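# Put the yellow-capped bottle on the blue-strip ledge

## Task

Get the bottle with the yellow cap standing upright on the wall ledge marked by a blue label strip, and move no other bottle onto that ledge (a bottle already standing there may remain). Any other bottle that begins on one of the outer ledges must finish either on the middle ledge or on an outer ledge on its own starting half of the wall (left or right). When done, every bottle must stand upright with its entire base resting on a ledge.

## Robot and tools

Robot: two arms, left_arm and right_arm, each ending in a five-finger hand (left_arm has a left hand, the mirror of the right one). Calibrated base positions: left_arm at (-0.016, +0.266, -0.002) m, right_arm at (-0.011, -0.227, +0.001) m. A post stands behind the arms. Objects may occasionally get a brief external nudge.

Frame: the scene frame has its origin at table-top height between the two nominal bases, +x out over the table, +y toward left_arm, +z up. Arm names do not match image sides. All reported hand positions (metres), quaternions (wxyz) and velocities use this frame. Reported positions can be a few centimetres off, more when the arm reaches far.

Hand point: a point 0.15 m out from the wrist mounting face, 0.05 m in front of the palm. Its +z runs along the straight fingers, +y out of the palm, +x across the palm away from the thumb on the right hand (toward the thumb on the left hand). Straight fingers extend 0.06-0.07 m past it along +z and lie 0.06 m behind it along -y. A bracket on the little-finger side of the wrist can strike things.

Row layout (both execute_actions and move): one flat list of 28 numbers, each in [-1, 1], always covering both arms. Order: left dx, dy, dz, rx, ry, rz; left thumb_turn, thumb_bend, index, middle, ring, little; left force_limit, speed; then the same 14 for the right arm. dx..rz are offsets, not poses, measured along scene axes from that arm's Hand target as it stood when the action or move began; 1.0 equals 0.6 m of travel or 180 degrees, and rx, ry, rz form a single rotation vector turning about the Hand target position. Within one action every row counts from the same start, not the prior row; repeating an offset moves the arm further. Six zeros means no new pose request for that arm.

Hand numbers are absolute targets, not offsets. thumb_turn -1 beside the palm, +1 opposite the fingers; thumb_bend and each finger -1 straight, +1 curled. force_limit maps -1..+1 to about 0..10 N at the fingertip (0..15 N for the two thumb motors); speed rises linearly from near 0 at -1 to full at +0.48 and stays full above. There is no 'no change' value: to keep a hand as is, resend the eight numbers from the last executed row for it; if none was sent yet, send its hand_measured plus its hand_force_limit and hand_speed. With the thumb turned in, the hand wraps objects roughly 0.035-0.065 m thick; thumb tip to index pad can pinch light objects up to about 0.08 m. For a soft grip close at speed -0.94 or slower. A motor only starts when its target changes by 0.002 or more; to grip harder raise force_limit and send a more-closed target than hand_measured; to loosen, send a more open one.

execute_actions: actions is a list of actions; each action is up to 15 rows, one per 1/30 s step, the last row repeated to fill 15. cameras picks images (empty actions list shows all by default).

move: target is one 28-number row or a list of up to 15 rows; every row's offsets count from the same starting Hand targets. speed in m/s (0.002-2.9, default 0.25; rotation limited to twice that in rad/s), one value or one per target. blend in m rounds corners between listed targets; 0 means stop at each. blocking=false returns after about 0.5 s while motion continues. Paths are straight, avoid nothing, end together and are capped at 10 s. Hand numbers in later targets are applied on arrival when everything is at rest. The result adds a 'move:' line giving the ending (done, off_target, moving, held, fault) and any limits (paced = pose clipped, held = steps withheld).

wait: seconds 0-3600, sends nothing new; a running move continues. stop: brakes a running move. zoom_image: camera (cam_high, cam_low, cam_left_wrist, cam_right_wrist) and region [x0, y0, x1, y1] pixels, at most 504x504, from that camera's latest image. show_instructions: shows reference pages. finished_scene: ends the scene permanently (scene 1, optional).

Reading results: Hand target is the last commanded pose after clipping; the next offsets start there. The hand often stops short; send the remaining gap as an offset. hand_measured, hand_stopped_by (moving, target, force, stalled, fault) and hand_load_n list six values in motor order; a dropped grip shows as load falling near 0. Orientation commands are clipped to 32 degrees from the measured one per step. Watch for MOTOR HOT (75 °C); at 90 °C the arm folds and idles for good.

Joint ranges (rad): waist -2.618 to 3.054, shoulder 0 to 3.142, elbow 0 to 3.142 (straight 2.901), wrist pitch and yaw -1.571 to 1.571, wrist roll -2.094 to 2.094.

Avoid: dropping bottles (even a few mm), releasing moving objects, fast impacts, hard pushes into fixed things, knocking anything off the table, hands or arms pressing on each other, heavy finger loads, and long holds at full stretch. A blocked arm keeps pushing until commanded back past its hand point. Slow moves hit softer.

Each tool is called after "Call:" by a JSON object that holds its "name" and its "arguments".

Reference images:

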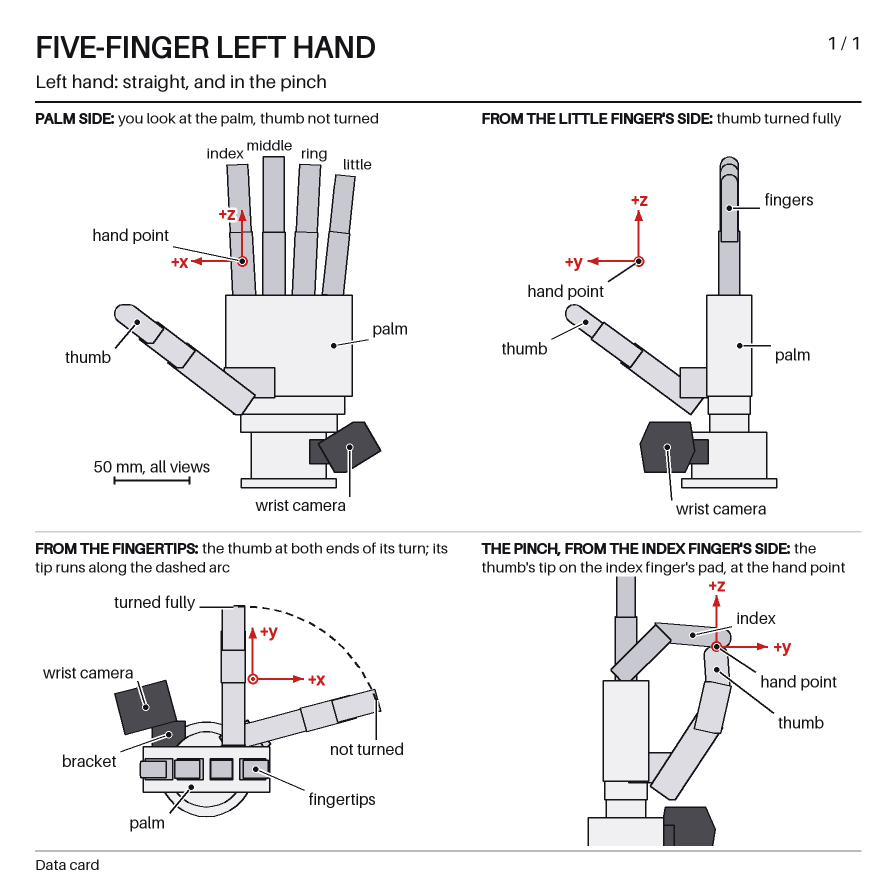

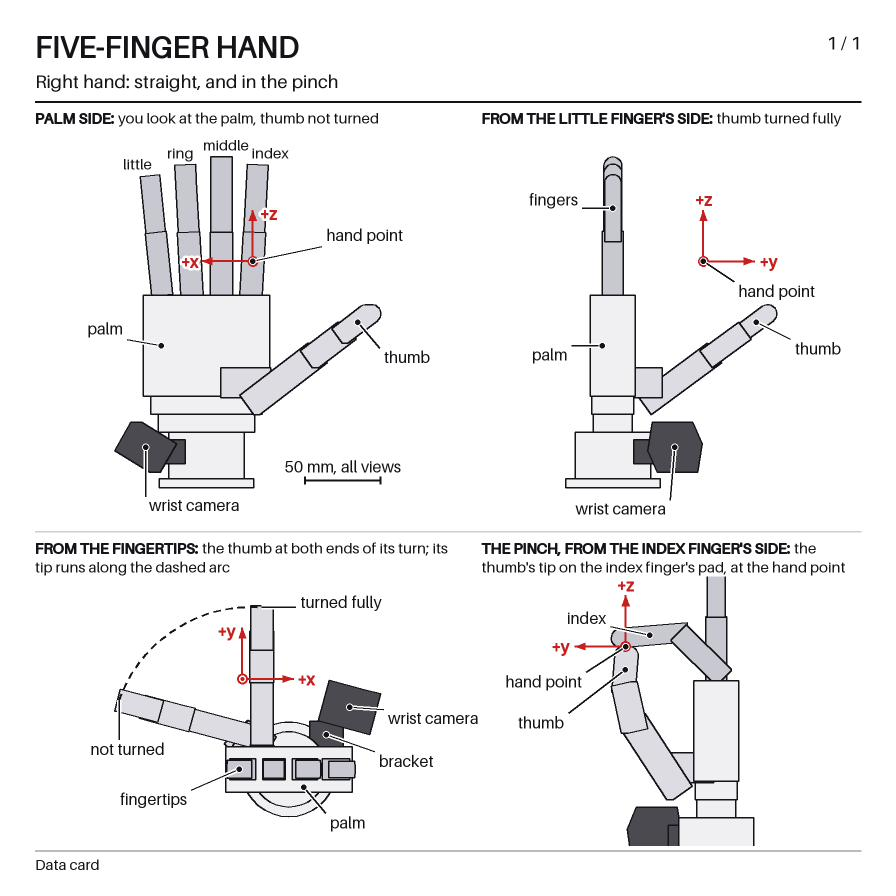

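## Session

Call:
{"name": "execute_actions", "arguments": {"actions": []}}

Scene clock: 0.00 s.
left_arm: end_effector_position=(+0.2334, +0.2830, +0.1068) hand_measured=(-1.000, -1.000, -1.000, -1.000, -1.000, -1.000) hand_load_n=(+0.0, +0.0, +0.0, +0.0, +0.0, +0.0) hand_stopped_by=(target, target, target, target, target, target) hand_force_limit=0.00 hand_speed=-0.80 end_effector_quat_wxyz=(-0.071, +0.880, -0.385, +0.270) | right_arm: end_effector_position=(+0.0236, -0.1142, +0.1390) hand_measured=(-1.000, -1.000, -1.000, -1.000, -1.000, -1.000) hand_load_n=(-0.5, +0.0, +0.0, +0.0, +0.0, +0.0) hand_stopped_by=(target, target, target, target, target, target) hand_force_limit=0.00 hand_speed=-0.80 end_effector_quat_wxyz=(-0.006, +0.916, -0.396, -0.058)
Joint positions: left_arm=[0.576 1.137 0.848 -0.82 0.34 -0.31] | right_arm=[0.813 1.191 1.093 -1.504 -0.111 0.031]
Joint velocities: within noise
Joint torques (N m): no reading
Motor temperatures (°C): left_arm=[24 25 31 36 25 25] | right_arm=[25 26 28 39 22 27]
Heat: left arm: 36 °C; right arm: 39 °C.
Hand target: left_arm +0.2371, +0.2833, +0.1103; -0.074, +0.878, -0.384, +0.278 | right_arm +0.0228, -0.1129, +0.1383; -0.007, +0.915, -0.399, -0.060

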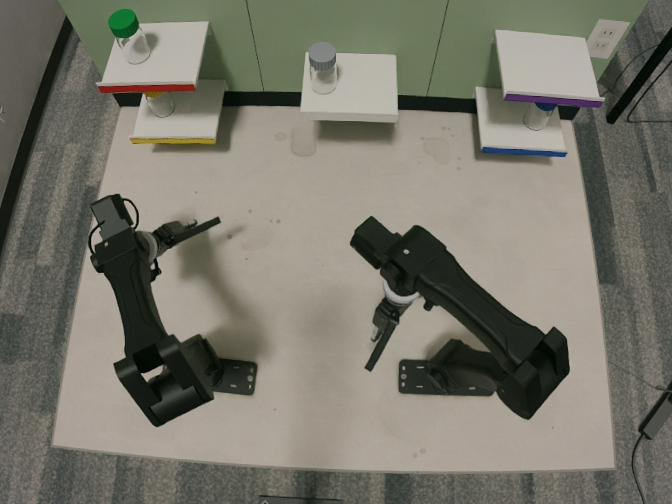

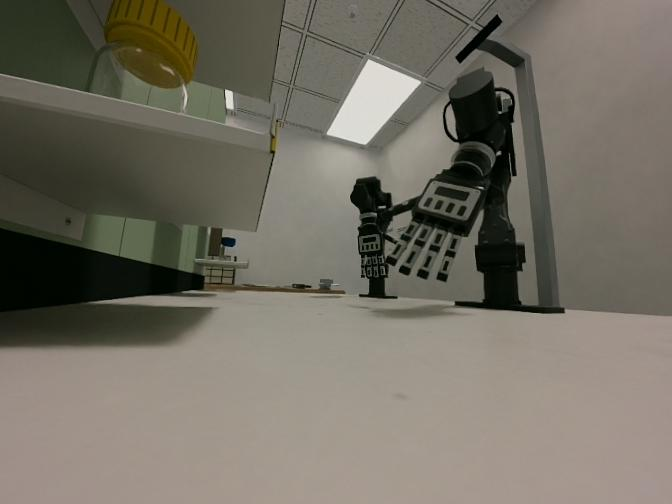

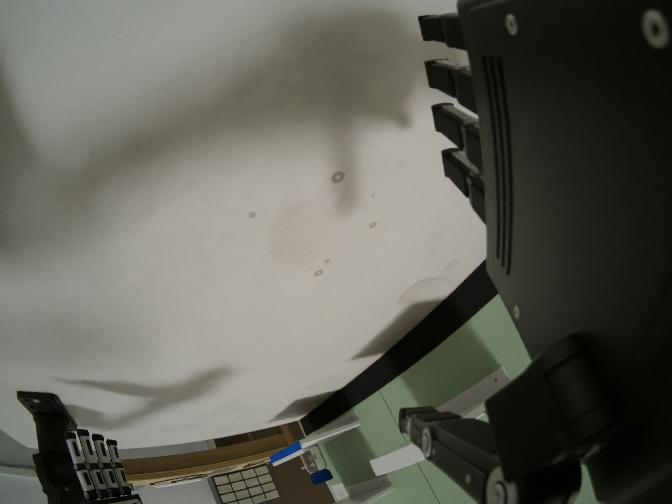

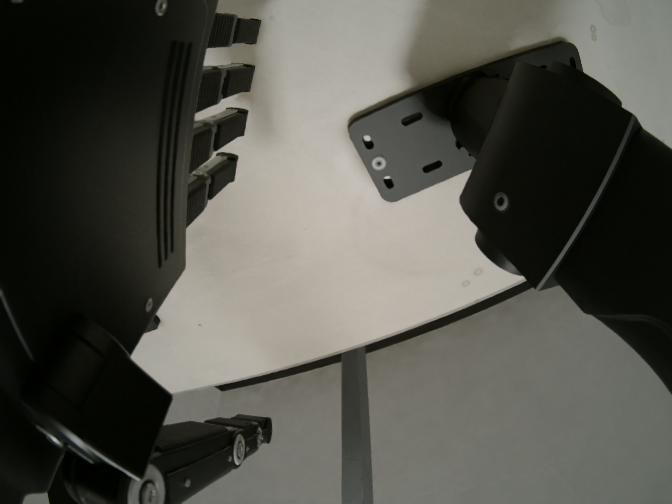

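Call:
{"name": "zoom_image", "arguments": {"camera": "cam_high", "region": [80, 0, 240, 160]}}

Call:
{"name": "zoom_image", "arguments": {"camera": "cam_high", "region": [460, 10, 620, 170]}}

Call:
{"name": "zoom_image", "arguments": {"camera": "cam_high", "region": [280, 20, 420, 160]}}

Call:
{"name": "zoom_image", "arguments": {"camera": "cam_low", "region": [0, 0, 336, 336]}}

Call:
{"name": "zoom_image", "arguments": {"camera": "cam_left_wrist", "region": [200, 330, 520, 504]}}

Scaled by 3.150 from the camera's image (finer frame: 960x720).

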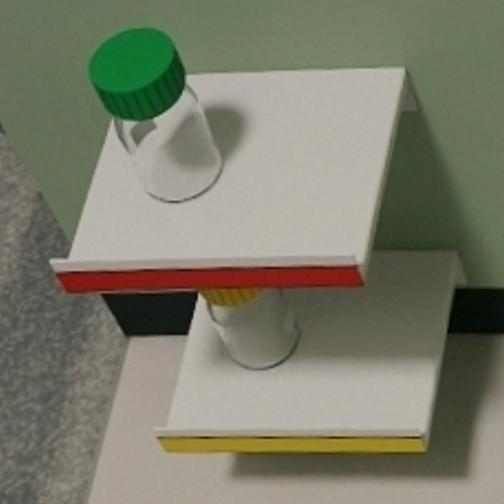

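Scaled by 3.150 from the camera's image (finer frame: 960x720).

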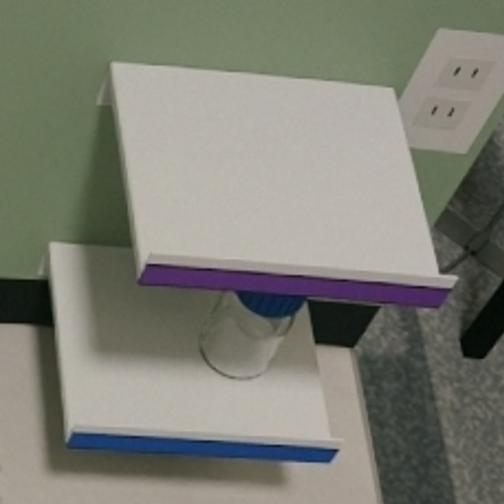

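Scaled by 3.600 from the camera's image (finer frame: 960x720).

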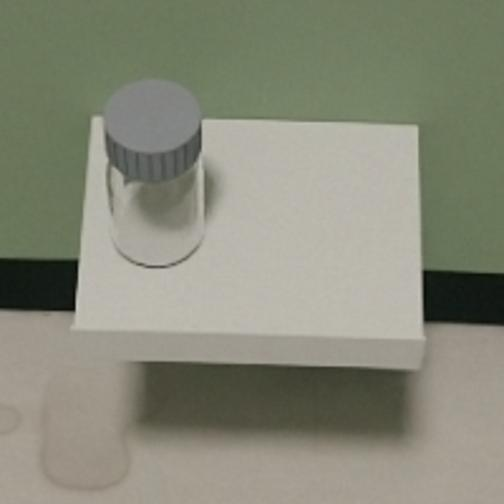

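Scaled by 1.500 from the camera's image (finer frame: 960x720).

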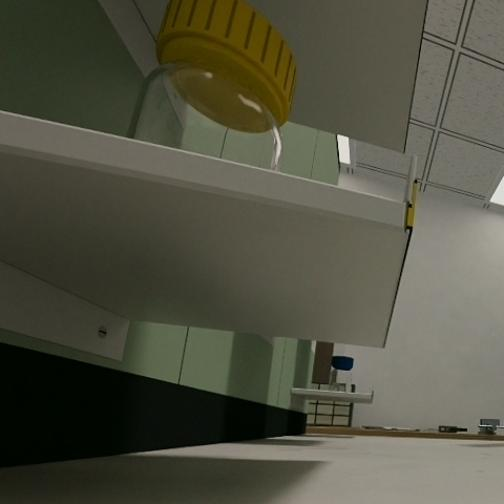

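Scaled by 1.575 from the camera's image (finer frame: 960x720).

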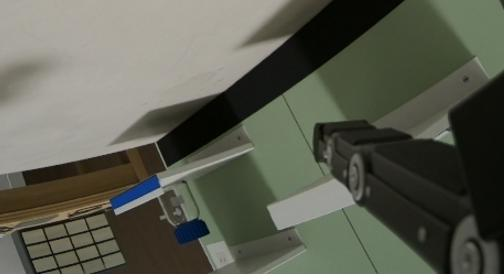

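Call:
{"name": "move", "arguments": {"target": [[0.105,0.195,0.233,0.2377,-0.3099,-0.0988,-1,-1,-1,-1,-1,-1,0,-0.2,0,0,0,0,0,0,-1,-1,-1,-1,-1,-1,0,-0.8],[0.1715,0.2978,0.12,0.6826,-0.183,-0.3543,-1,-1,-1,-1,-1,-1,0,-0.2,0,0,0,0,0,0,-1,-1,-1,-1,-1,-1,0,-0.8]], "blend": 0.03, "cameras": ["all"]}}

Scene clock: 52.53 s.
left_arm: end_effector_position=(+0.3407, +0.4631, +0.1795) hand_measured=(-1.000, -1.000, -1.000, -1.000, -1.000, -1.000) hand_load_n=(+0.0, +0.0, +0.0, +0.0, +0.0, +0.0) hand_stopped_by=(target, target, target, target, target, target) hand_force_limit=0.00 hand_speed=-0.20 end_effector_quat_wxyz=(+0.696, -0.012, +0.718, -0.014) | right_arm: end_effector_position=(+0.0236, -0.1142, +0.1390) hand_measured=(-1.000, -1.000, -1.000, -1.000, -1.000, -1.000) hand_load_n=(+0.0, +0.0, +0.0, +0.0, +0.0, +0.0) hand_stopped_by=(target, target, target, target, target, target) hand_force_limit=0.00 hand_speed=-0.80 end_effector_quat_wxyz=(-0.006, +0.916, -0.396, -0.058)
Joint positions: left_arm=[0.756 1.238 0.386 0.812 0.699 1.56] | right_arm=[0.813 1.191 1.093 -1.504 -0.111 0.031]
Joint torques (N m): left_arm=[-0.38 -2.43 3.93 1.9 -0.11 0.11] | right_arm=[-0.09 -2.36 5.87 0.31 -0.06 -0.03]
Heat: left arm: 40 °C; right arm: 38 °C.
Hand target: left_arm +0.3400, +0.4620, +0.1824; +0.707, +0.001, +0.707, +0.000 | right_arm +0.0228, -0.1129, +0.1383; -0.007, +0.915, -0.399, -0.060
Off the commanded pose: left_arm 0.003 m, 3 deg | right_arm 0.002 m, 0 deg.
move: off_target (left_arm)
cam_left_wrist: T_world_to_cam=[[0.00944, -0.97315, -0.22998, 0.49208], [-0.57201, 0.18339, -0.79948, 0.25158], [0.82019, 0.13909, -0.55492, -0.13113]] pos_world=[0.24681, 0.45097, 0.24153]

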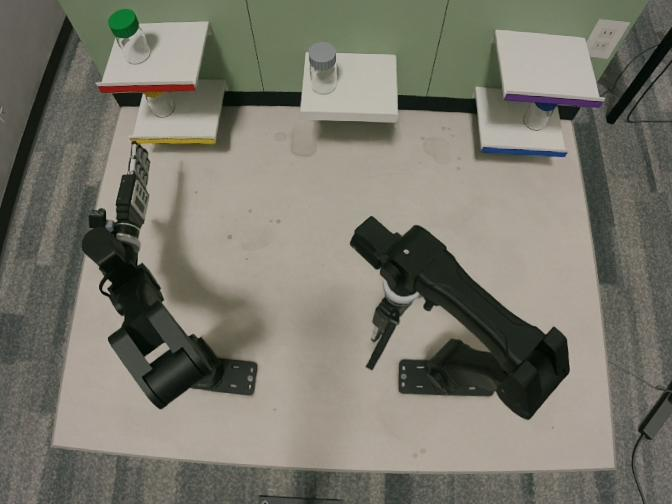

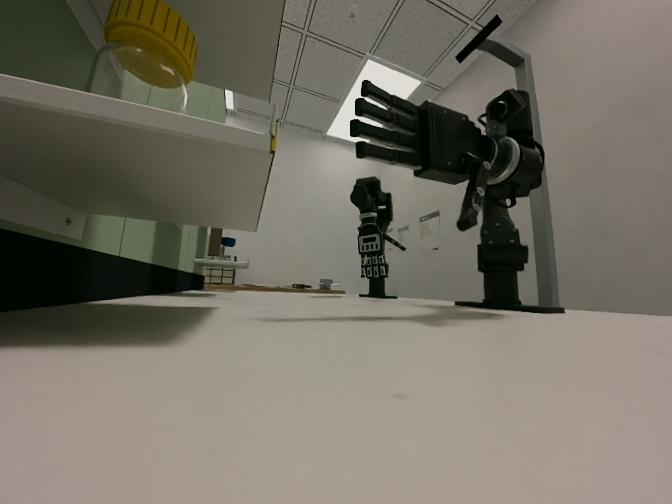

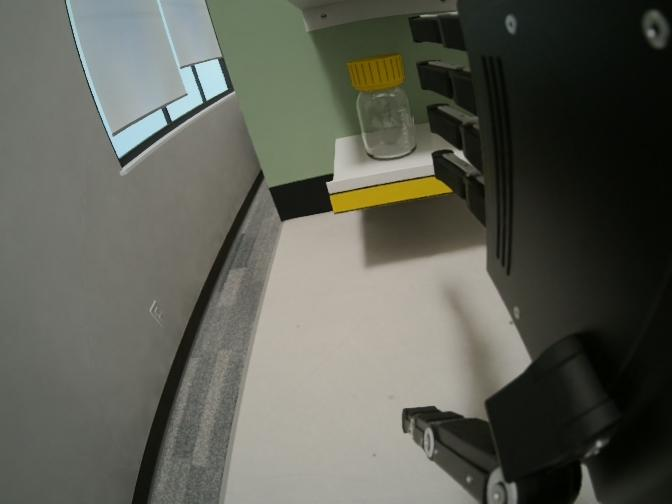

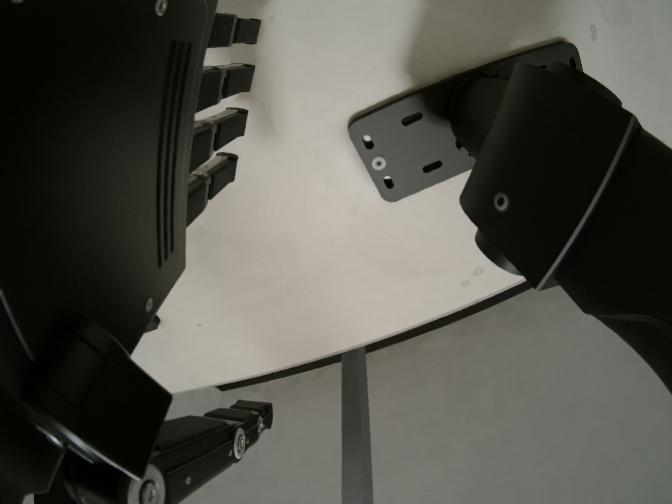

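Call:
{"name": "zoom_image", "arguments": {"camera": "cam_left_wrist", "region": [290, 0, 530, 240]}}

Scaled by 2.100 from the camera's image (finer frame: 960x720).

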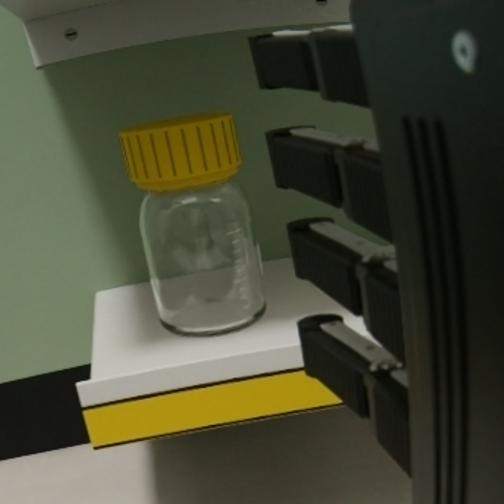

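Call:
{"name": "zoom_image", "arguments": {"camera": "cam_high", "region": [80, 120, 200, 240]}}

Call:
{"name": "zoom_image", "arguments": {"camera": "cam_low", "region": [330, 60, 570, 240]}}

Scaled by 4.200 from the camera's image (finer frame: 960x720).

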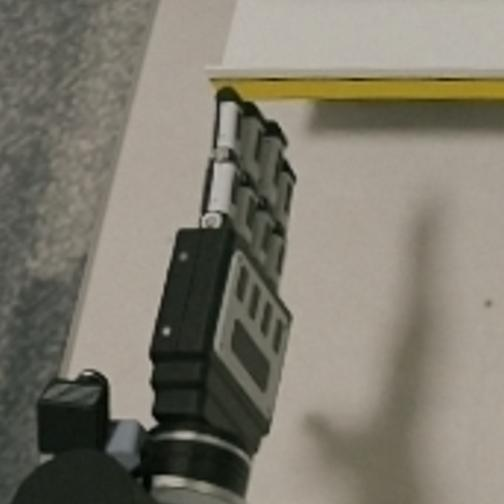

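Scaled by 2.100 from the camera's image (finer frame: 960x720).

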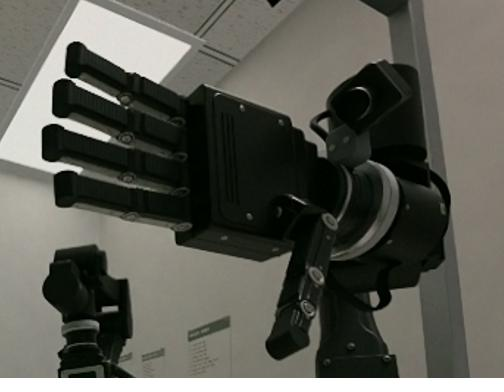

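Call:
{"name": "move", "arguments": {"target": [[0.1, -0.04, -0.02, 0, 0, 0, 1,-1,-1,-1,-1,-1,0,-0.2,0,0,0,0,0,0,-1,-1,-1,-1,-1,-1,0,-0.8]], "speed": 0.15, "cameras": ["all"]}}

Scene clock: 75.10 s.
left_arm: end_effector_position=(+0.3871, +0.4335, +0.1395) hand_measured=(+1.000, -1.000, -1.000, -1.000, -1.000, -1.000) hand_load_n=(+0.0, +0.0, +0.0, +0.0, +0.0, +0.0) hand_stopped_by=(target, target, target, target, target, target) hand_force_limit=0.00 hand_speed=-0.20 end_effector_quat_wxyz=(+0.675, -0.020, +0.737, -0.020) | right_arm: end_effector_position=(+0.0236, -0.1142, +0.1390) hand_measured=(-1.000, -1.000, -1.000, -1.000, -1.000, -1.000) hand_load_n=(+0.0, +0.0, +0.0, +0.0, +0.0, +0.0) hand_stopped_by=(target, target, target, target, target, target) hand_force_limit=0.00 hand_speed=-0.80 end_effector_quat_wxyz=(-0.006, +0.916, -0.396, -0.058)
Joint positions: left_arm=[0.53 1.457 0.415 0.942 0.472 1.56] | right_arm=[0.813 1.191 1.093 -1.504 -0.111 0.031]
Joint torques (N m): left_arm=[-0.87 -3.6 8.66 2.04 -0.14 0.07] | right_arm=[-0.1 -2.36 5.83 0.31 -0.06 -0.03]
Motor temperatures (°C): left_arm=[23 25 33 46 25 25] | right_arm=[24 25 29 38 22 27]
Heat: left arm: 46 °C; right arm: 38 °C.
Hand target: left_arm +0.4001, +0.4380, +0.1704; +0.707, +0.001, +0.707, +0.000 | right_arm +0.0228, -0.1129, +0.1383; -0.007, +0.915, -0.399, -0.060
Off the commanded pose: left_arm 0.034 m, 6 deg | right_arm 0.002 m, 0 deg.
move: off_target (left_arm)
cam_left_wrist: T_world_to_cam=[[-0.00251, -0.97735, -0.21162, 0.45751], [-0.61723, 0.16802, -0.76863, 0.27142], [0.78678, 0.12869, -0.60367, -0.16306]] pos_world=[0.29697, 0.42253, 0.20701]

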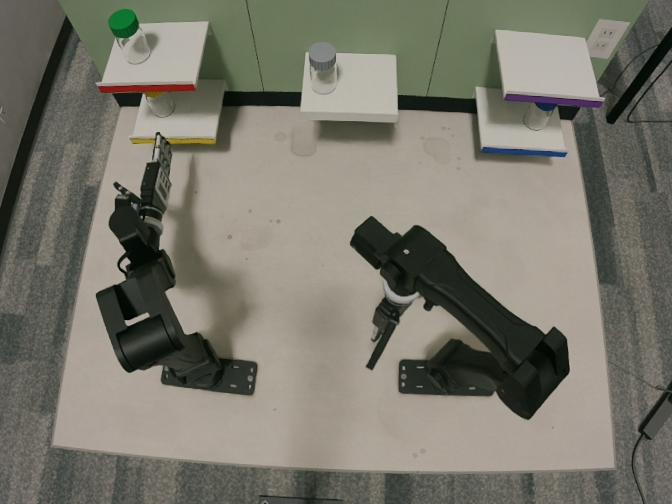

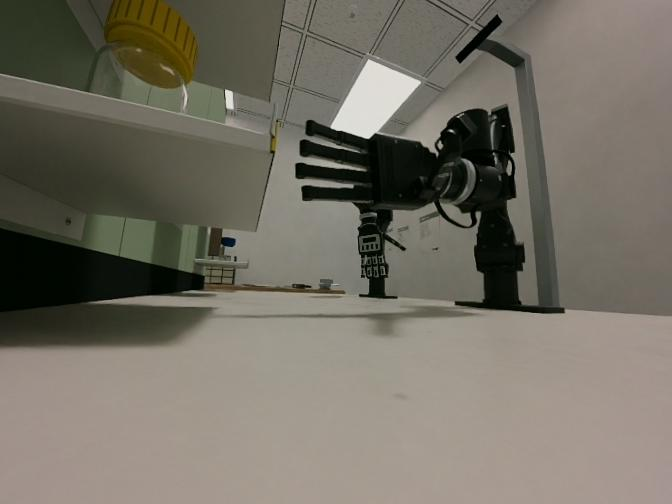

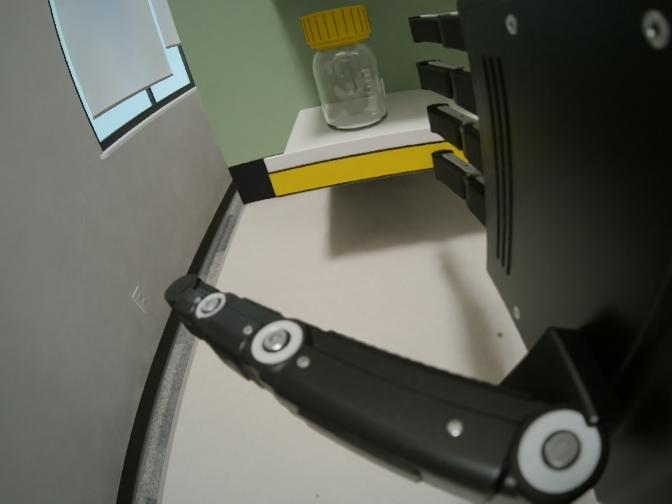

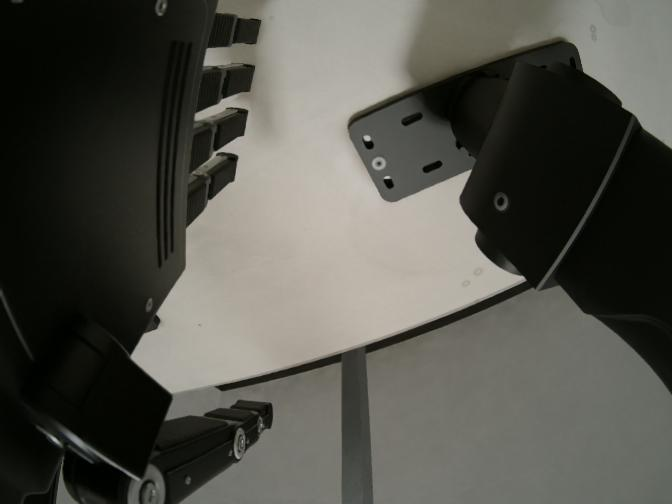

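Call:
{"name": "execute_actions", "arguments": {"actions": [[[0,0,0,0,0,0,1,-1,-1,-1,-1,-1,0,-0.2,0,0,0,0,0,0,-1,-1,-1,-1,-1,-1,0,-0.8]]]}}

Scene clock: 76.83 s.
left_arm: end_effector_position=(+0.3872, +0.4336, +0.1399) hand_measured=(+1.000, -1.000, -1.000, -1.000, -1.000, -1.000) hand_load_n=(+0.0, +0.0, +0.0, +0.0, +0.0, +0.0) hand_stopped_by=(target, target, target, target, target, target) hand_force_limit=0.00 hand_speed=-0.20 end_effector_quat_wxyz=(+0.675, -0.019, +0.737, -0.020) | right_arm: end_effector_position=(+0.0236, -0.1142, +0.1390) hand_measured=(-1.000, -1.000, -1.000, -1.000, -1.000, -1.000) hand_load_n=(+0.0, +0.0, +0.0, +0.0, +0.0, +0.0) hand_stopped_by=(target, target, target, target, target, target) hand_force_limit=0.00 hand_speed=-0.80 end_effector_quat_wxyz=(-0.006, +0.916, -0.396, -0.058)
Joint positions: left_arm=[0.53 1.457 0.415 0.944 0.472 1.56] | right_arm=[0.813 1.191 1.093 -1.504 -0.111 0.031]
Joint torques (N m): left_arm=[-0.87 -3.6 8.65 2.07 -0.15 0.09] | right_arm=[-0.1 -2.33 5.9 0.31 -0.06 -0.04]
Heat: left arm: 47 °C; right arm: 38 °C.
Hand target: left_arm +0.4001, +0.4380, +0.1704; +0.707, +0.001, +0.707, +0.000 | right_arm +0.0228, -0.1129, +0.1383; -0.007, +0.915, -0.399, -0.060
Off the commanded pose: left_arm 0.033 m, 6 deg | right_arm 0.002 m, 0 deg.

Call:
{"name": "move", "arguments": {"target": [[0.0567, 0, 0.05, 0.0176, -0.028, 0, 1,-1,-1,-1,-1,-1,0,-0.2,0,0,0,0,0,0,-1,-1,-1,-1,-1,-1,0,-0.8]], "speed": 0.1, "cameras": ["cam_low","cam_left_wrist"]}}

Scene clock: 83.17 s.
left_arm: end_effector_position=(+0.4233, +0.4347, +0.1699) hand_measured=(+1.000, -1.000, -1.000, -1.000, -1.000, -1.000) hand_load_n=(+0.0, +0.0, +0.0, +0.0, +0.0, +0.0) hand_stopped_by=(target, target, target, target, target, target) hand_force_limit=0.00 hand_speed=-0.20 end_effector_quat_wxyz=(+0.707, +0.002, +0.708, +0.000) | right_arm: end_effector_position=(+0.0236, -0.1142, +0.1390) hand_measured=(-1.000, -1.000, -1.000, -1.000, -1.000, -1.000) hand_load_n=(+0.0, +0.0, +0.0, +0.0, +0.0, +0.0) hand_stopped_by=(target, target, target, target, target, target) hand_force_limit=0.00 hand_speed=-0.80 end_effector_quat_wxyz=(-0.006, +0.916, -0.396, -0.058)
Joint positions: left_arm=[0.473 1.561 0.526 1.033 0.416 1.574] | right_arm=[0.813 1.191 1.093 -1.504 -0.111 0.031]
Joint torques (N m): left_arm=[-0.79 -4.41 8.7 2.06 -0.17 0.14] | right_arm=[-0.09 -2.35 5.82 0.31 -0.06 -0.03]
Heat: left arm: 47 °C; right arm: 38 °C.
Hand target: left_arm +0.4341, +0.4380, +0.2004; +0.738, +0.021, +0.675, +0.019 | right_arm +0.0228, -0.1129, +0.1383; -0.007, +0.915, -0.399, -0.060
Off the commanded pose: left_arm 0.032 m, 6 deg | right_arm 0.002 m, 0 deg.
move: off_target (left_arm)
cam_left_wrist: T_world_to_cam=[[0.01576, -0.96345, -0.26743, 0.46096], [-0.548, 0.21539, -0.80827, 0.27372], [0.83633, 0.15929, -0.52458, -0.22102]] pos_world=[0.32758, 0.42036, 0.22858]

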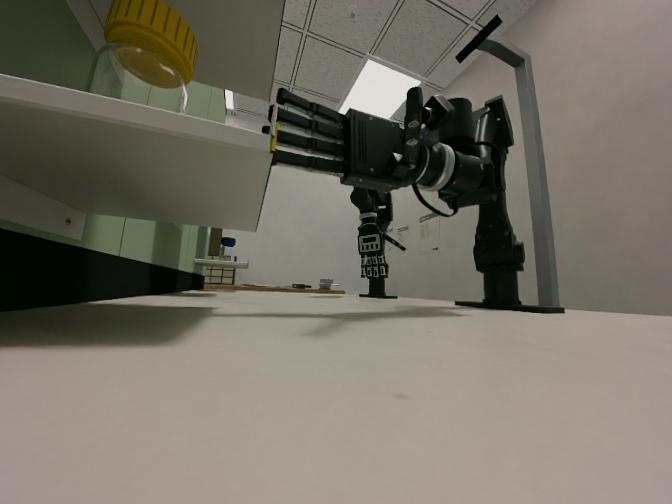

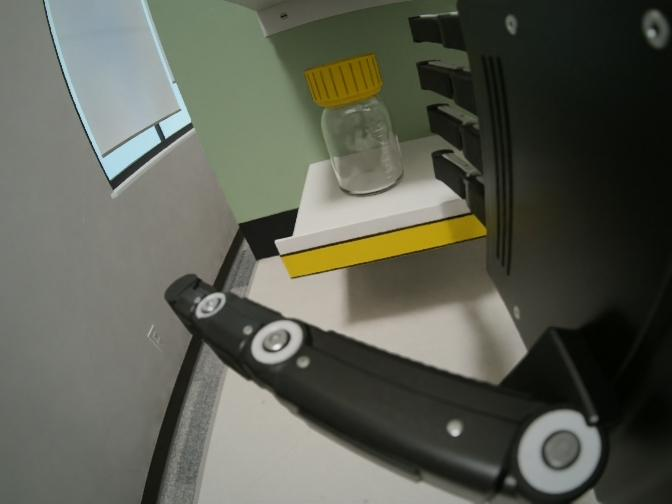

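Call:
{"name": "zoom_image", "arguments": {"camera": "cam_left_wrist", "region": [240, 0, 500, 300]}}

Call:
{"name": "zoom_image", "arguments": {"camera": "cam_low", "region": [200, 60, 500, 240]}}

Scaled by 1.680 from the camera's image (finer frame: 960x720).

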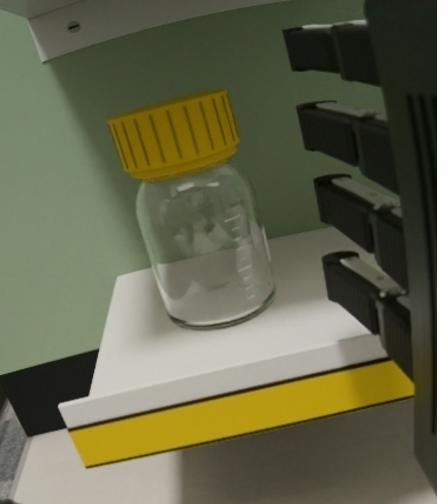

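Scaled by 1.680 from the camera's image (finer frame: 960x720).

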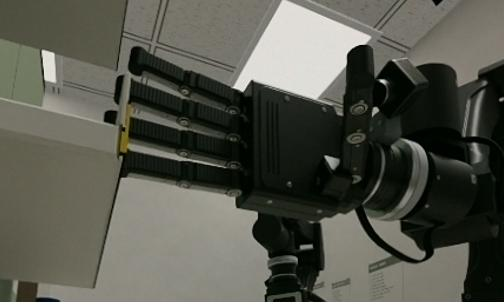

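Call:
{"name": "move", "arguments": {"target": [[0.128, -0.008, 0.01, 0, 0, 0, 1,-1,-1,-1,-1,-1,0,-0.2,0,0,0,0,0,0,-1,-1,-1,-1,-1,-1,0,-0.8]], "speed": 0.08, "cameras": ["cam_low","cam_left_wrist"]}}

Scene clock: 92.87 s.
left_arm: end_effector_position=(+0.5036, +0.4296, +0.1973) hand_measured=(+1.000, -1.000, -1.000, -1.000, -1.000, -1.000) hand_load_n=(+0.0, +0.0, +0.0, +0.0, +0.0, +0.0) hand_stopped_by=(target, target, target, target, target, target) hand_force_limit=0.00 hand_speed=-0.20 end_effector_quat_wxyz=(+0.730, +0.018, +0.683, +0.007) | right_arm: end_effector_position=(+0.0236, -0.1142, +0.1390) hand_measured=(-1.000, -1.000, -1.000, -1.000, -1.000, -1.000) hand_load_n=(+0.0, +0.0, +0.0, -0.5, +0.0, +0.0) hand_stopped_by=(target, target, target, target, target, target) hand_force_limit=0.00 hand_speed=-0.80 end_effector_quat_wxyz=(-0.006, +0.916, -0.396, -0.058)
Joint positions: left_arm=[0.372 1.787 0.825 1.033 0.329 1.585] | right_arm=[0.813 1.191 1.093 -1.504 -0.111 0.031]
Joint torques (N m): left_arm=[-0.46 -6.34 9.13 1.37 -0.16 0.15] | right_arm=[-0.05 -2.35 5.86 0.3 -0.07 -0.03]
Heat: left arm: 48 °C; right arm: 37 °C.
Hand target: left_arm +0.5109, +0.4332, +0.2065; +0.738, +0.021, +0.675, +0.020 | right_arm +0.0228, -0.1129, +0.1383; -0.007, +0.915, -0.399, -0.060
Off the commanded pose: left_arm 0.012 m, 2 deg | right_arm 0.002 m, 0 deg.
move: off_target (left_arm)
cam_left_wrist: T_world_to_cam=[[0.02228, -0.9543, -0.29801, 0.46089], [-0.48911, 0.24957, -0.83576, 0.30207], [0.87194, 0.16438, -0.4612, -0.30559]] pos_world=[0.40393, 0.41468, 0.24887]

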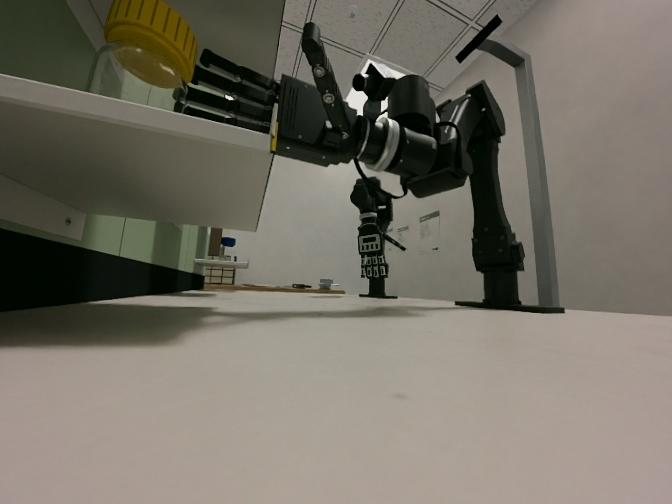

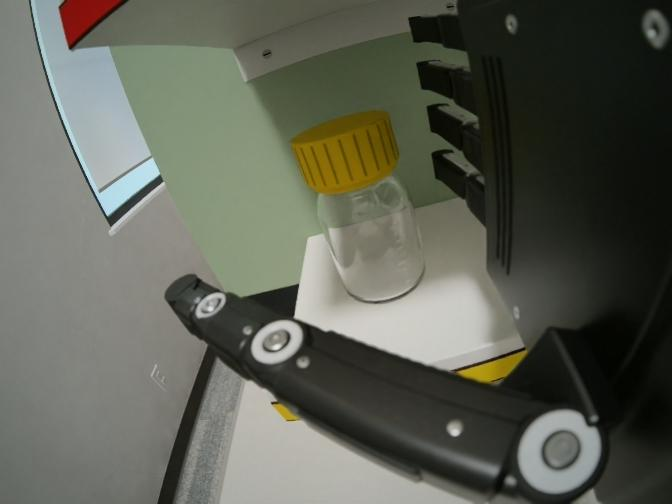

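Call:
{"name": "move", "arguments": {"target": [[0.0773, 0.0, -0.0288, -0.008, 0.012, 0, 1,-1,-1,-1,-1,-1,0,-0.2,0,0,0,0,0,0,-1,-1,-1,-1,-1,-1,0,-0.8]], "speed": 0.06, "cameras": ["cam_low","cam_left_wrist"]}}

Scene clock: 99.33 s.
left_arm: end_effector_position=(+0.5497, +0.4313, +0.1970) hand_measured=(+1.000, -1.000, -1.000, -1.000, -1.000, -1.000) hand_load_n=(+0.0, +0.0, +0.0, +0.0, +0.0, +0.0) hand_stopped_by=(target, target, target, target, target, target) hand_force_limit=0.00 hand_speed=-0.20 end_effector_quat_wxyz=(+0.735, +0.018, +0.677, +0.008) | right_arm: end_effector_position=(+0.0236, -0.1142, +0.1390) hand_measured=(-1.000, -1.000, -1.000, -1.000, -1.000, -1.000) hand_load_n=(+0.0, +0.0, +0.0, +0.0, +0.0, +0.0) hand_stopped_by=(target, target, target, target, target, target) hand_force_limit=0.00 hand_speed=-0.80 end_effector_quat_wxyz=(-0.006, +0.916, -0.396, -0.058)
Joint positions: left_arm=[0.338 1.94 1.013 1.013 0.294 1.585] | right_arm=[0.813 1.191 1.093 -1.504 -0.111 0.031]
Joint torques (N m): left_arm=[-0.72 -7.5 9.26 0.87 -0.2 0.03] | right_arm=[-0.06 -2.36 5.85 0.3 -0.06 -0.02]
Heat: left arm: 48 °C; right arm: 37 °C.
Hand target: left_arm +0.5572, +0.4333, +0.1890; +0.725, +0.012, +0.689, +0.011 | right_arm +0.0228, -0.1129, +0.1383; -0.007, +0.915, -0.399, -0.060
Off the commanded pose: left_arm 0.011 m, 2 deg | right_arm 0.002 m, 0 deg.
move: off_target (left_arm)
cam_left_wrist: T_world_to_cam=[[0.02858, -0.95367, -0.29951, 0.45793], [-0.47607, 0.25048, -0.84298, 0.31782], [0.87894, 0.16667, -0.44686, -0.35388]] pos_world=[0.44926, 0.41609, 0.24693]

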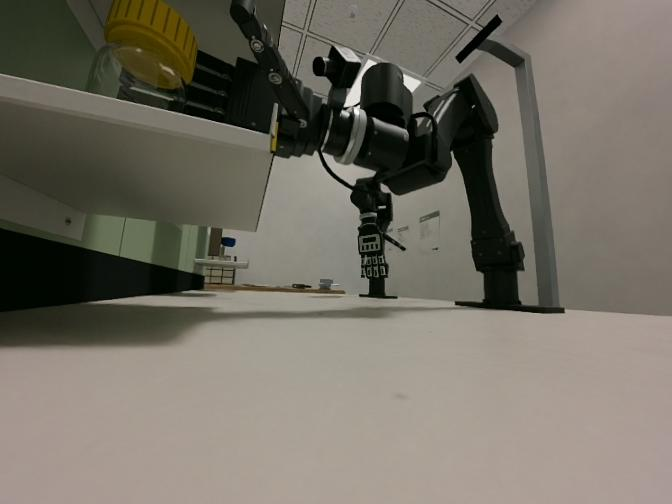

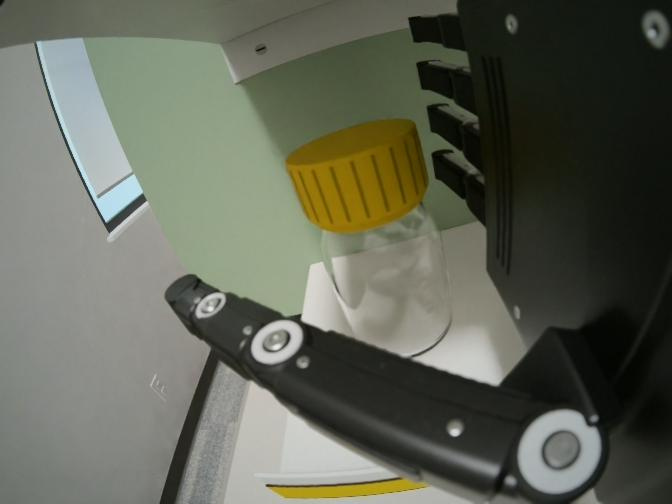

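Call:
{"name": "move", "arguments": {"target": [[0.0667, -0.001, -0.0417, -0.0111, 0.028, 0, 1,-1,-1,-1,-1,-1,0,-0.2,0,0,0,0,0,0,-1,-1,-1,-1,-1,-1,0,-0.8]], "speed": 0.05, "cameras": ["cam_low","cam_left_wrist"]}}

Scene clock: 104.23 s.
left_arm: end_effector_position=(+0.5897, +0.4340, +0.1734) hand_measured=(+1.000, -1.000, -1.000, -1.000, -1.000, -1.000) hand_load_n=(+0.5, +0.0, +0.0, +0.0, +0.0, +0.0) hand_stopped_by=(target, target, target, target, target, target) hand_force_limit=0.00 hand_speed=-0.20 end_effector_quat_wxyz=(+0.706, +0.004, +0.708, +0.002) | right_arm: end_effector_position=(+0.0236, -0.1142, +0.1390) hand_measured=(-1.000, -1.000, -1.000, -1.000, -1.000, -1.000) hand_load_n=(+0.0, +0.0, +0.0, +0.0, +0.0, +0.0) hand_stopped_by=(target, target, target, target, target, target) hand_force_limit=0.00 hand_speed=-0.80 end_effector_quat_wxyz=(-0.006, +0.916, -0.396, -0.058)
Joint positions: left_arm=[0.313 2.063 1.212 0.847 0.255 1.58] | right_arm=[0.813 1.191 1.093 -1.504 -0.111 0.031]
Joint torques (N m): left_arm=[-0.72 -8.59 9.65 0.86 -0.16 -0.05] | right_arm=[-0.06 -2.29 5.85 0.31 -0.06 -0.03]
Heat: left arm: 47 °C; right arm: 37 °C.
Hand target: left_arm +0.5973, +0.4327, +0.1640; +0.694, -0.001, +0.720, -0.002 | right_arm +0.0228, -0.1129, +0.1383; -0.007, +0.915, -0.399, -0.060
Off the commanded pose: left_arm 0.012 m, 2 deg | right_arm 0.002 m, 0 deg.
move: off_target (left_arm)
cam_left_wrist: T_world_to_cam=[[0.01597, -0.96188, -0.27301, 0.45871], [-0.55013, 0.21954, -0.8057, 0.36697], [0.83493, 0.16306, -0.52565, -0.35885]] pos_world=[0.49417, 0.41918, 0.23227]

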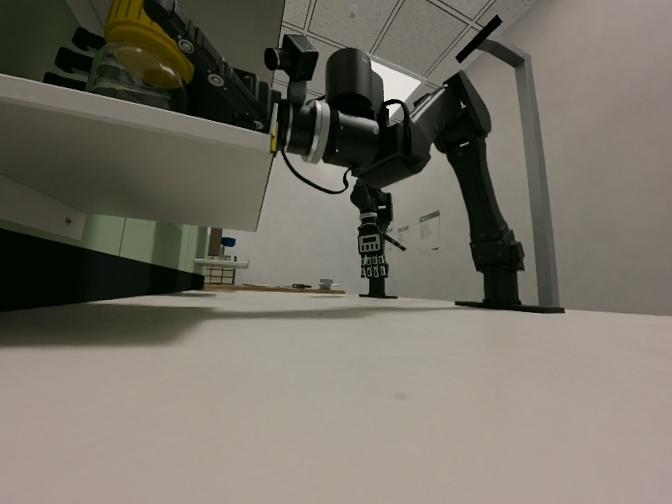

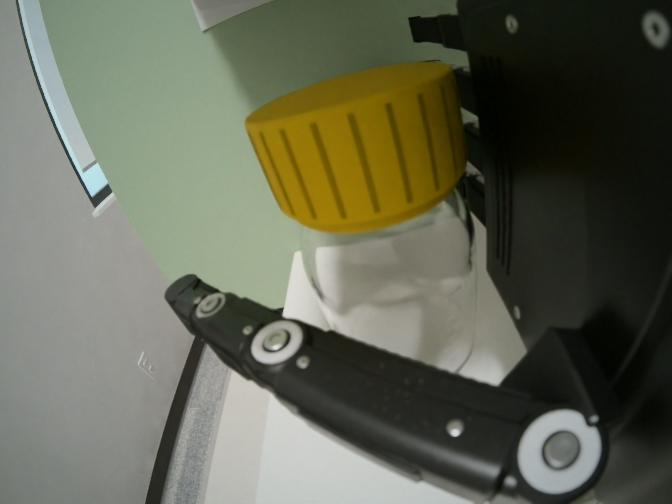

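Call:
{"name": "move", "arguments": {"target": [[0.0, 0.0, -0.0145, 0, 0, 0, 1,-0.7,-0.6,-0.6,-0.6,-1,-0.4,-0.8,0,0,0,0,0,0,-1,-1,-1,-1,-1,-1,0,-0.8]], "speed": 0.05, "cameras": ["cam_low","cam_left_wrist"]}}

Scene clock: 111.13 s.
left_arm: end_effector_position=(+0.5907, +0.4343, +0.1609) hand_measured=(+1.000, -0.700, -0.600, -0.600, -0.600, -1.000) hand_load_n=(+0.0, +0.5, +0.0, +0.0, +0.0, +0.0) hand_stopped_by=(target, target, target, target, target, target) hand_force_limit=-0.40 hand_speed=-0.80 end_effector_quat_wxyz=(+0.699, +0.002, +0.715, +0.000) | right_arm: end_effector_position=(+0.0236, -0.1142, +0.1390) hand_measured=(-1.000, -1.000, -1.000, -1.000, -1.000, -1.000) hand_load_n=(+0.0, +0.0, +0.0, +0.0, +0.0, +0.0) hand_stopped_by=(target, target, target, target, target, target) hand_force_limit=0.00 hand_speed=-0.80 end_effector_quat_wxyz=(-0.006, +0.916, -0.396, -0.058)
Joint positions: left_arm=[0.313 2.084 1.212 0.847 0.255 1.58] | right_arm=[0.813 1.191 1.093 -1.504 -0.111 0.031]
Joint torques (N m): left_arm=[-0.69 -8.79 8.94 1.12 -0.15 -0.05] | right_arm=[-0.05 -2.32 5.86 0.32 -0.05 -0.03]
Heat: left arm: 46 °C; right arm: 37 °C.
Hand target: left_arm +0.5973, +0.4327, +0.1554; +0.694, -0.001, +0.720, -0.002 | right_arm +0.0228, -0.1129, +0.1383; -0.007, +0.915, -0.399, -0.060
Off the commanded pose: left_arm 0.009 m, 1 deg | right_arm 0.002 m, 0 deg.
move: done
cam_left_wrist: T_world_to_cam=[[0.01057, -0.96328, -0.26829, 0.45858], [-0.56611, 0.2154, -0.79569, 0.36696], [0.82426, 0.16029, -0.54304, -0.356]] pos_world=[0.49633, 0.41976, 0.22169]

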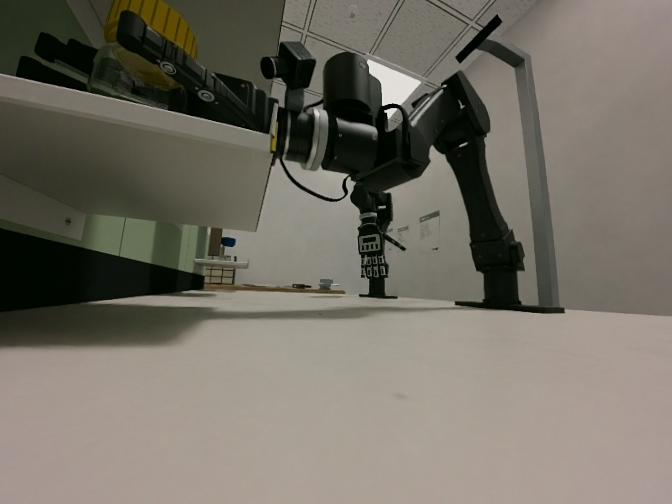

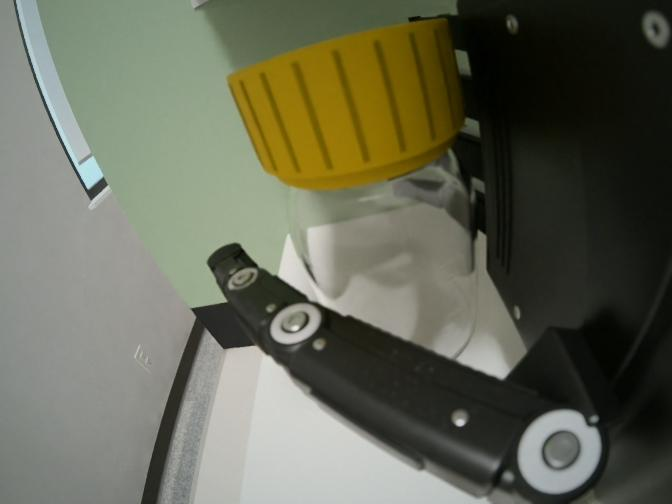

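Call:
{"name": "zoom_image", "arguments": {"camera": "cam_left_wrist", "region": [200, 0, 500, 400]}}

Call:
{"name": "zoom_image", "arguments": {"camera": "cam_low", "region": [0, 0, 336, 240]}}

Scaled by 1.260 from the camera's image (finer frame: 960x720).

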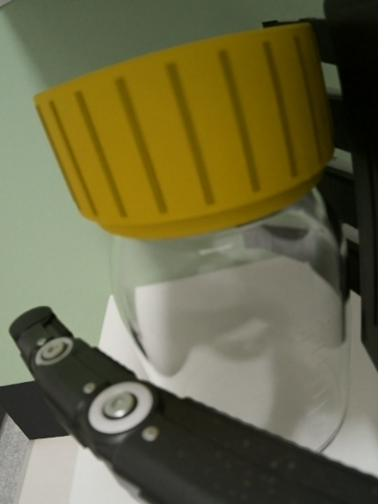

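Scaled by 1.500 from the camera's image (finer frame: 960x720).

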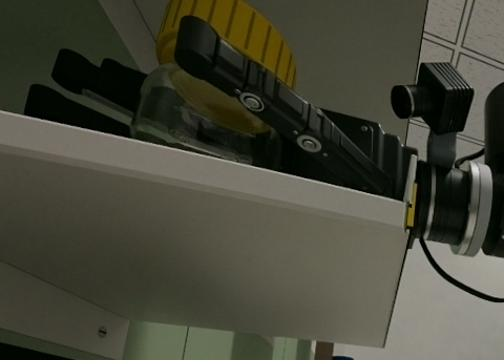

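Call:
{"name": "move", "arguments": {"target": [[0.0, 0.0, 0.0, 0, 0, 0, 1,0.1,0.2,0.2,0.2,-1,-0.5,-0.94,0,0,0,0,0,0,-1,-1,-1,-1,-1,-1,0,-0.8]], "speed": 0.05, "cameras": ["cam_low","cam_left_wrist"]}}

Scene clock: 118.20 s.
left_arm: end_effector_position=(+0.5906, +0.4345, +0.1607) hand_measured=(+1.000, -0.434, -0.110, -0.060, +0.024, -1.000) hand_load_n=(+1.5, +6.5, +1.5, +1.0, +3.0, +0.0) hand_stopped_by=(target, force, force, force, force, target) hand_force_limit=-0.50 hand_speed=-0.94 end_effector_quat_wxyz=(+0.699, +0.000, +0.715, +0.000) | right_arm: end_effector_position=(+0.0236, -0.1142, +0.1390) hand_measured=(-1.000, -1.000, -1.000, -1.000, -1.000, -1.000) hand_load_n=(+0.0, -0.5, +0.0, +0.0, +0.0, +0.0) hand_stopped_by=(target, target, target, target, target, target) hand_force_limit=0.00 hand_speed=-0.80 end_effector_quat_wxyz=(-0.006, +0.916, -0.396, -0.058)
Joint positions: left_arm=[0.313 2.084 1.212 0.847 0.254 1.577] | right_arm=[0.813 1.191 1.093 -1.504 -0.111 0.031]
Joint torques (N m): left_arm=[-0.77 -8.79 8.99 1.13 -0.15 -0.02] | right_arm=[-0.08 -2.33 5.85 0.3 -0.06 -0.02]
Heat: left arm: 45 °C; right arm: 37 °C.
Hand target: left_arm +0.5973, +0.4327, +0.1554; +0.694, -0.001, +0.720, -0.002 | right_arm +0.0228, -0.1129, +0.1383; -0.007, +0.915, -0.399, -0.060
Off the commanded pose: left_arm 0.009 m, 1 deg | right_arm 0.002 m, 0 deg.
move: done
cam_left_wrist: T_world_to_cam=[[0.01205, -0.96407, -0.26536, 0.4577], [-0.56648, 0.21211, -0.79631, 0.36848], [0.82398, 0.15992, -0.54358, -0.35559]] pos_world=[0.49623, 0.41996, 0.22159]

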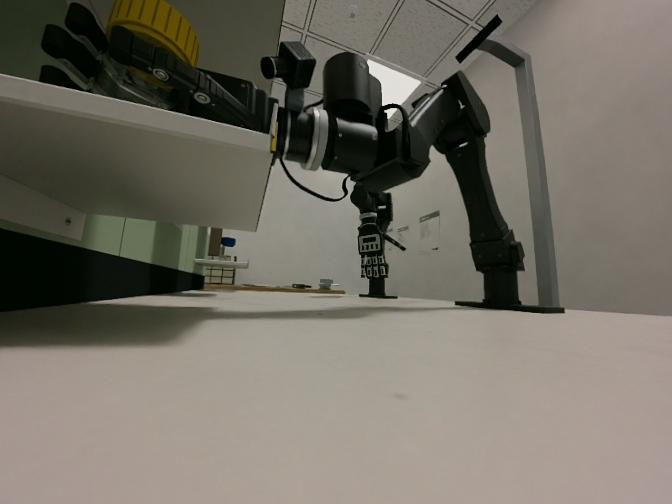

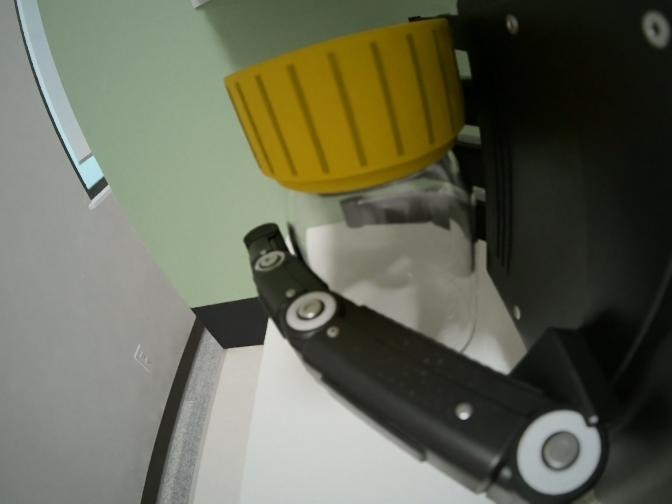

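Call:
{"name": "move", "arguments": {"target": [[0.0, 0.0, 0.0, 0, 0, 0, 1,0.1,0.3,0.3,0.2,-1,-0.4,-0.94,0,0,0,0,0,0,-1,-1,-1,-1,-1,-1,0,-0.8]], "speed": 0.05}}

Scene clock: 120.53 s.
left_arm: end_effector_position=(+0.5906, +0.4345, +0.1607) hand_measured=(+1.000, -0.434, -0.088, -0.044, +0.024, -1.000) hand_load_n=(+1.0, +9.0, +3.0, +2.5, +1.5, +0.0) hand_stopped_by=(target, force, force, force, force, target) hand_force_limit=-0.40 hand_speed=-0.94 end_effector_quat_wxyz=(+0.699, +0.000, +0.715, +0.000) | right_arm: end_effector_position=(+0.0236, -0.1142, +0.1390) hand_measured=(-1.000, -1.000, -1.000, -1.000, -1.000, -1.000) hand_load_n=(+0.0, +0.0, +0.0, +0.0, +0.5, +0.0) hand_stopped_by=(target, target, target, target, target, target) hand_force_limit=0.00 hand_speed=-0.80 end_effector_quat_wxyz=(-0.006, +0.916, -0.396, -0.058)
Joint positions: left_arm=[0.313 2.084 1.212 0.847 0.254 1.577] | right_arm=[0.813 1.191 1.093 -1.504 -0.111 0.031]
Joint torques (N m): left_arm=[-0.73 -8.81 8.9 1.15 -0.15 -0.05] | right_arm=[-0.06 -2.35 5.9 0.32 -0.06 -0.03]
Heat: left arm: 45 °C; right arm: 37 °C.
Hand target: left_arm +0.5973, +0.4327, +0.1554; +0.694, -0.001, +0.720, -0.002 | right_arm +0.0228, -0.1129, +0.1383; -0.007, +0.915, -0.399, -0.060
Off the commanded pose: left_arm 0.009 m, 1 deg | right_arm 0.002 m, 0 deg.
move: done


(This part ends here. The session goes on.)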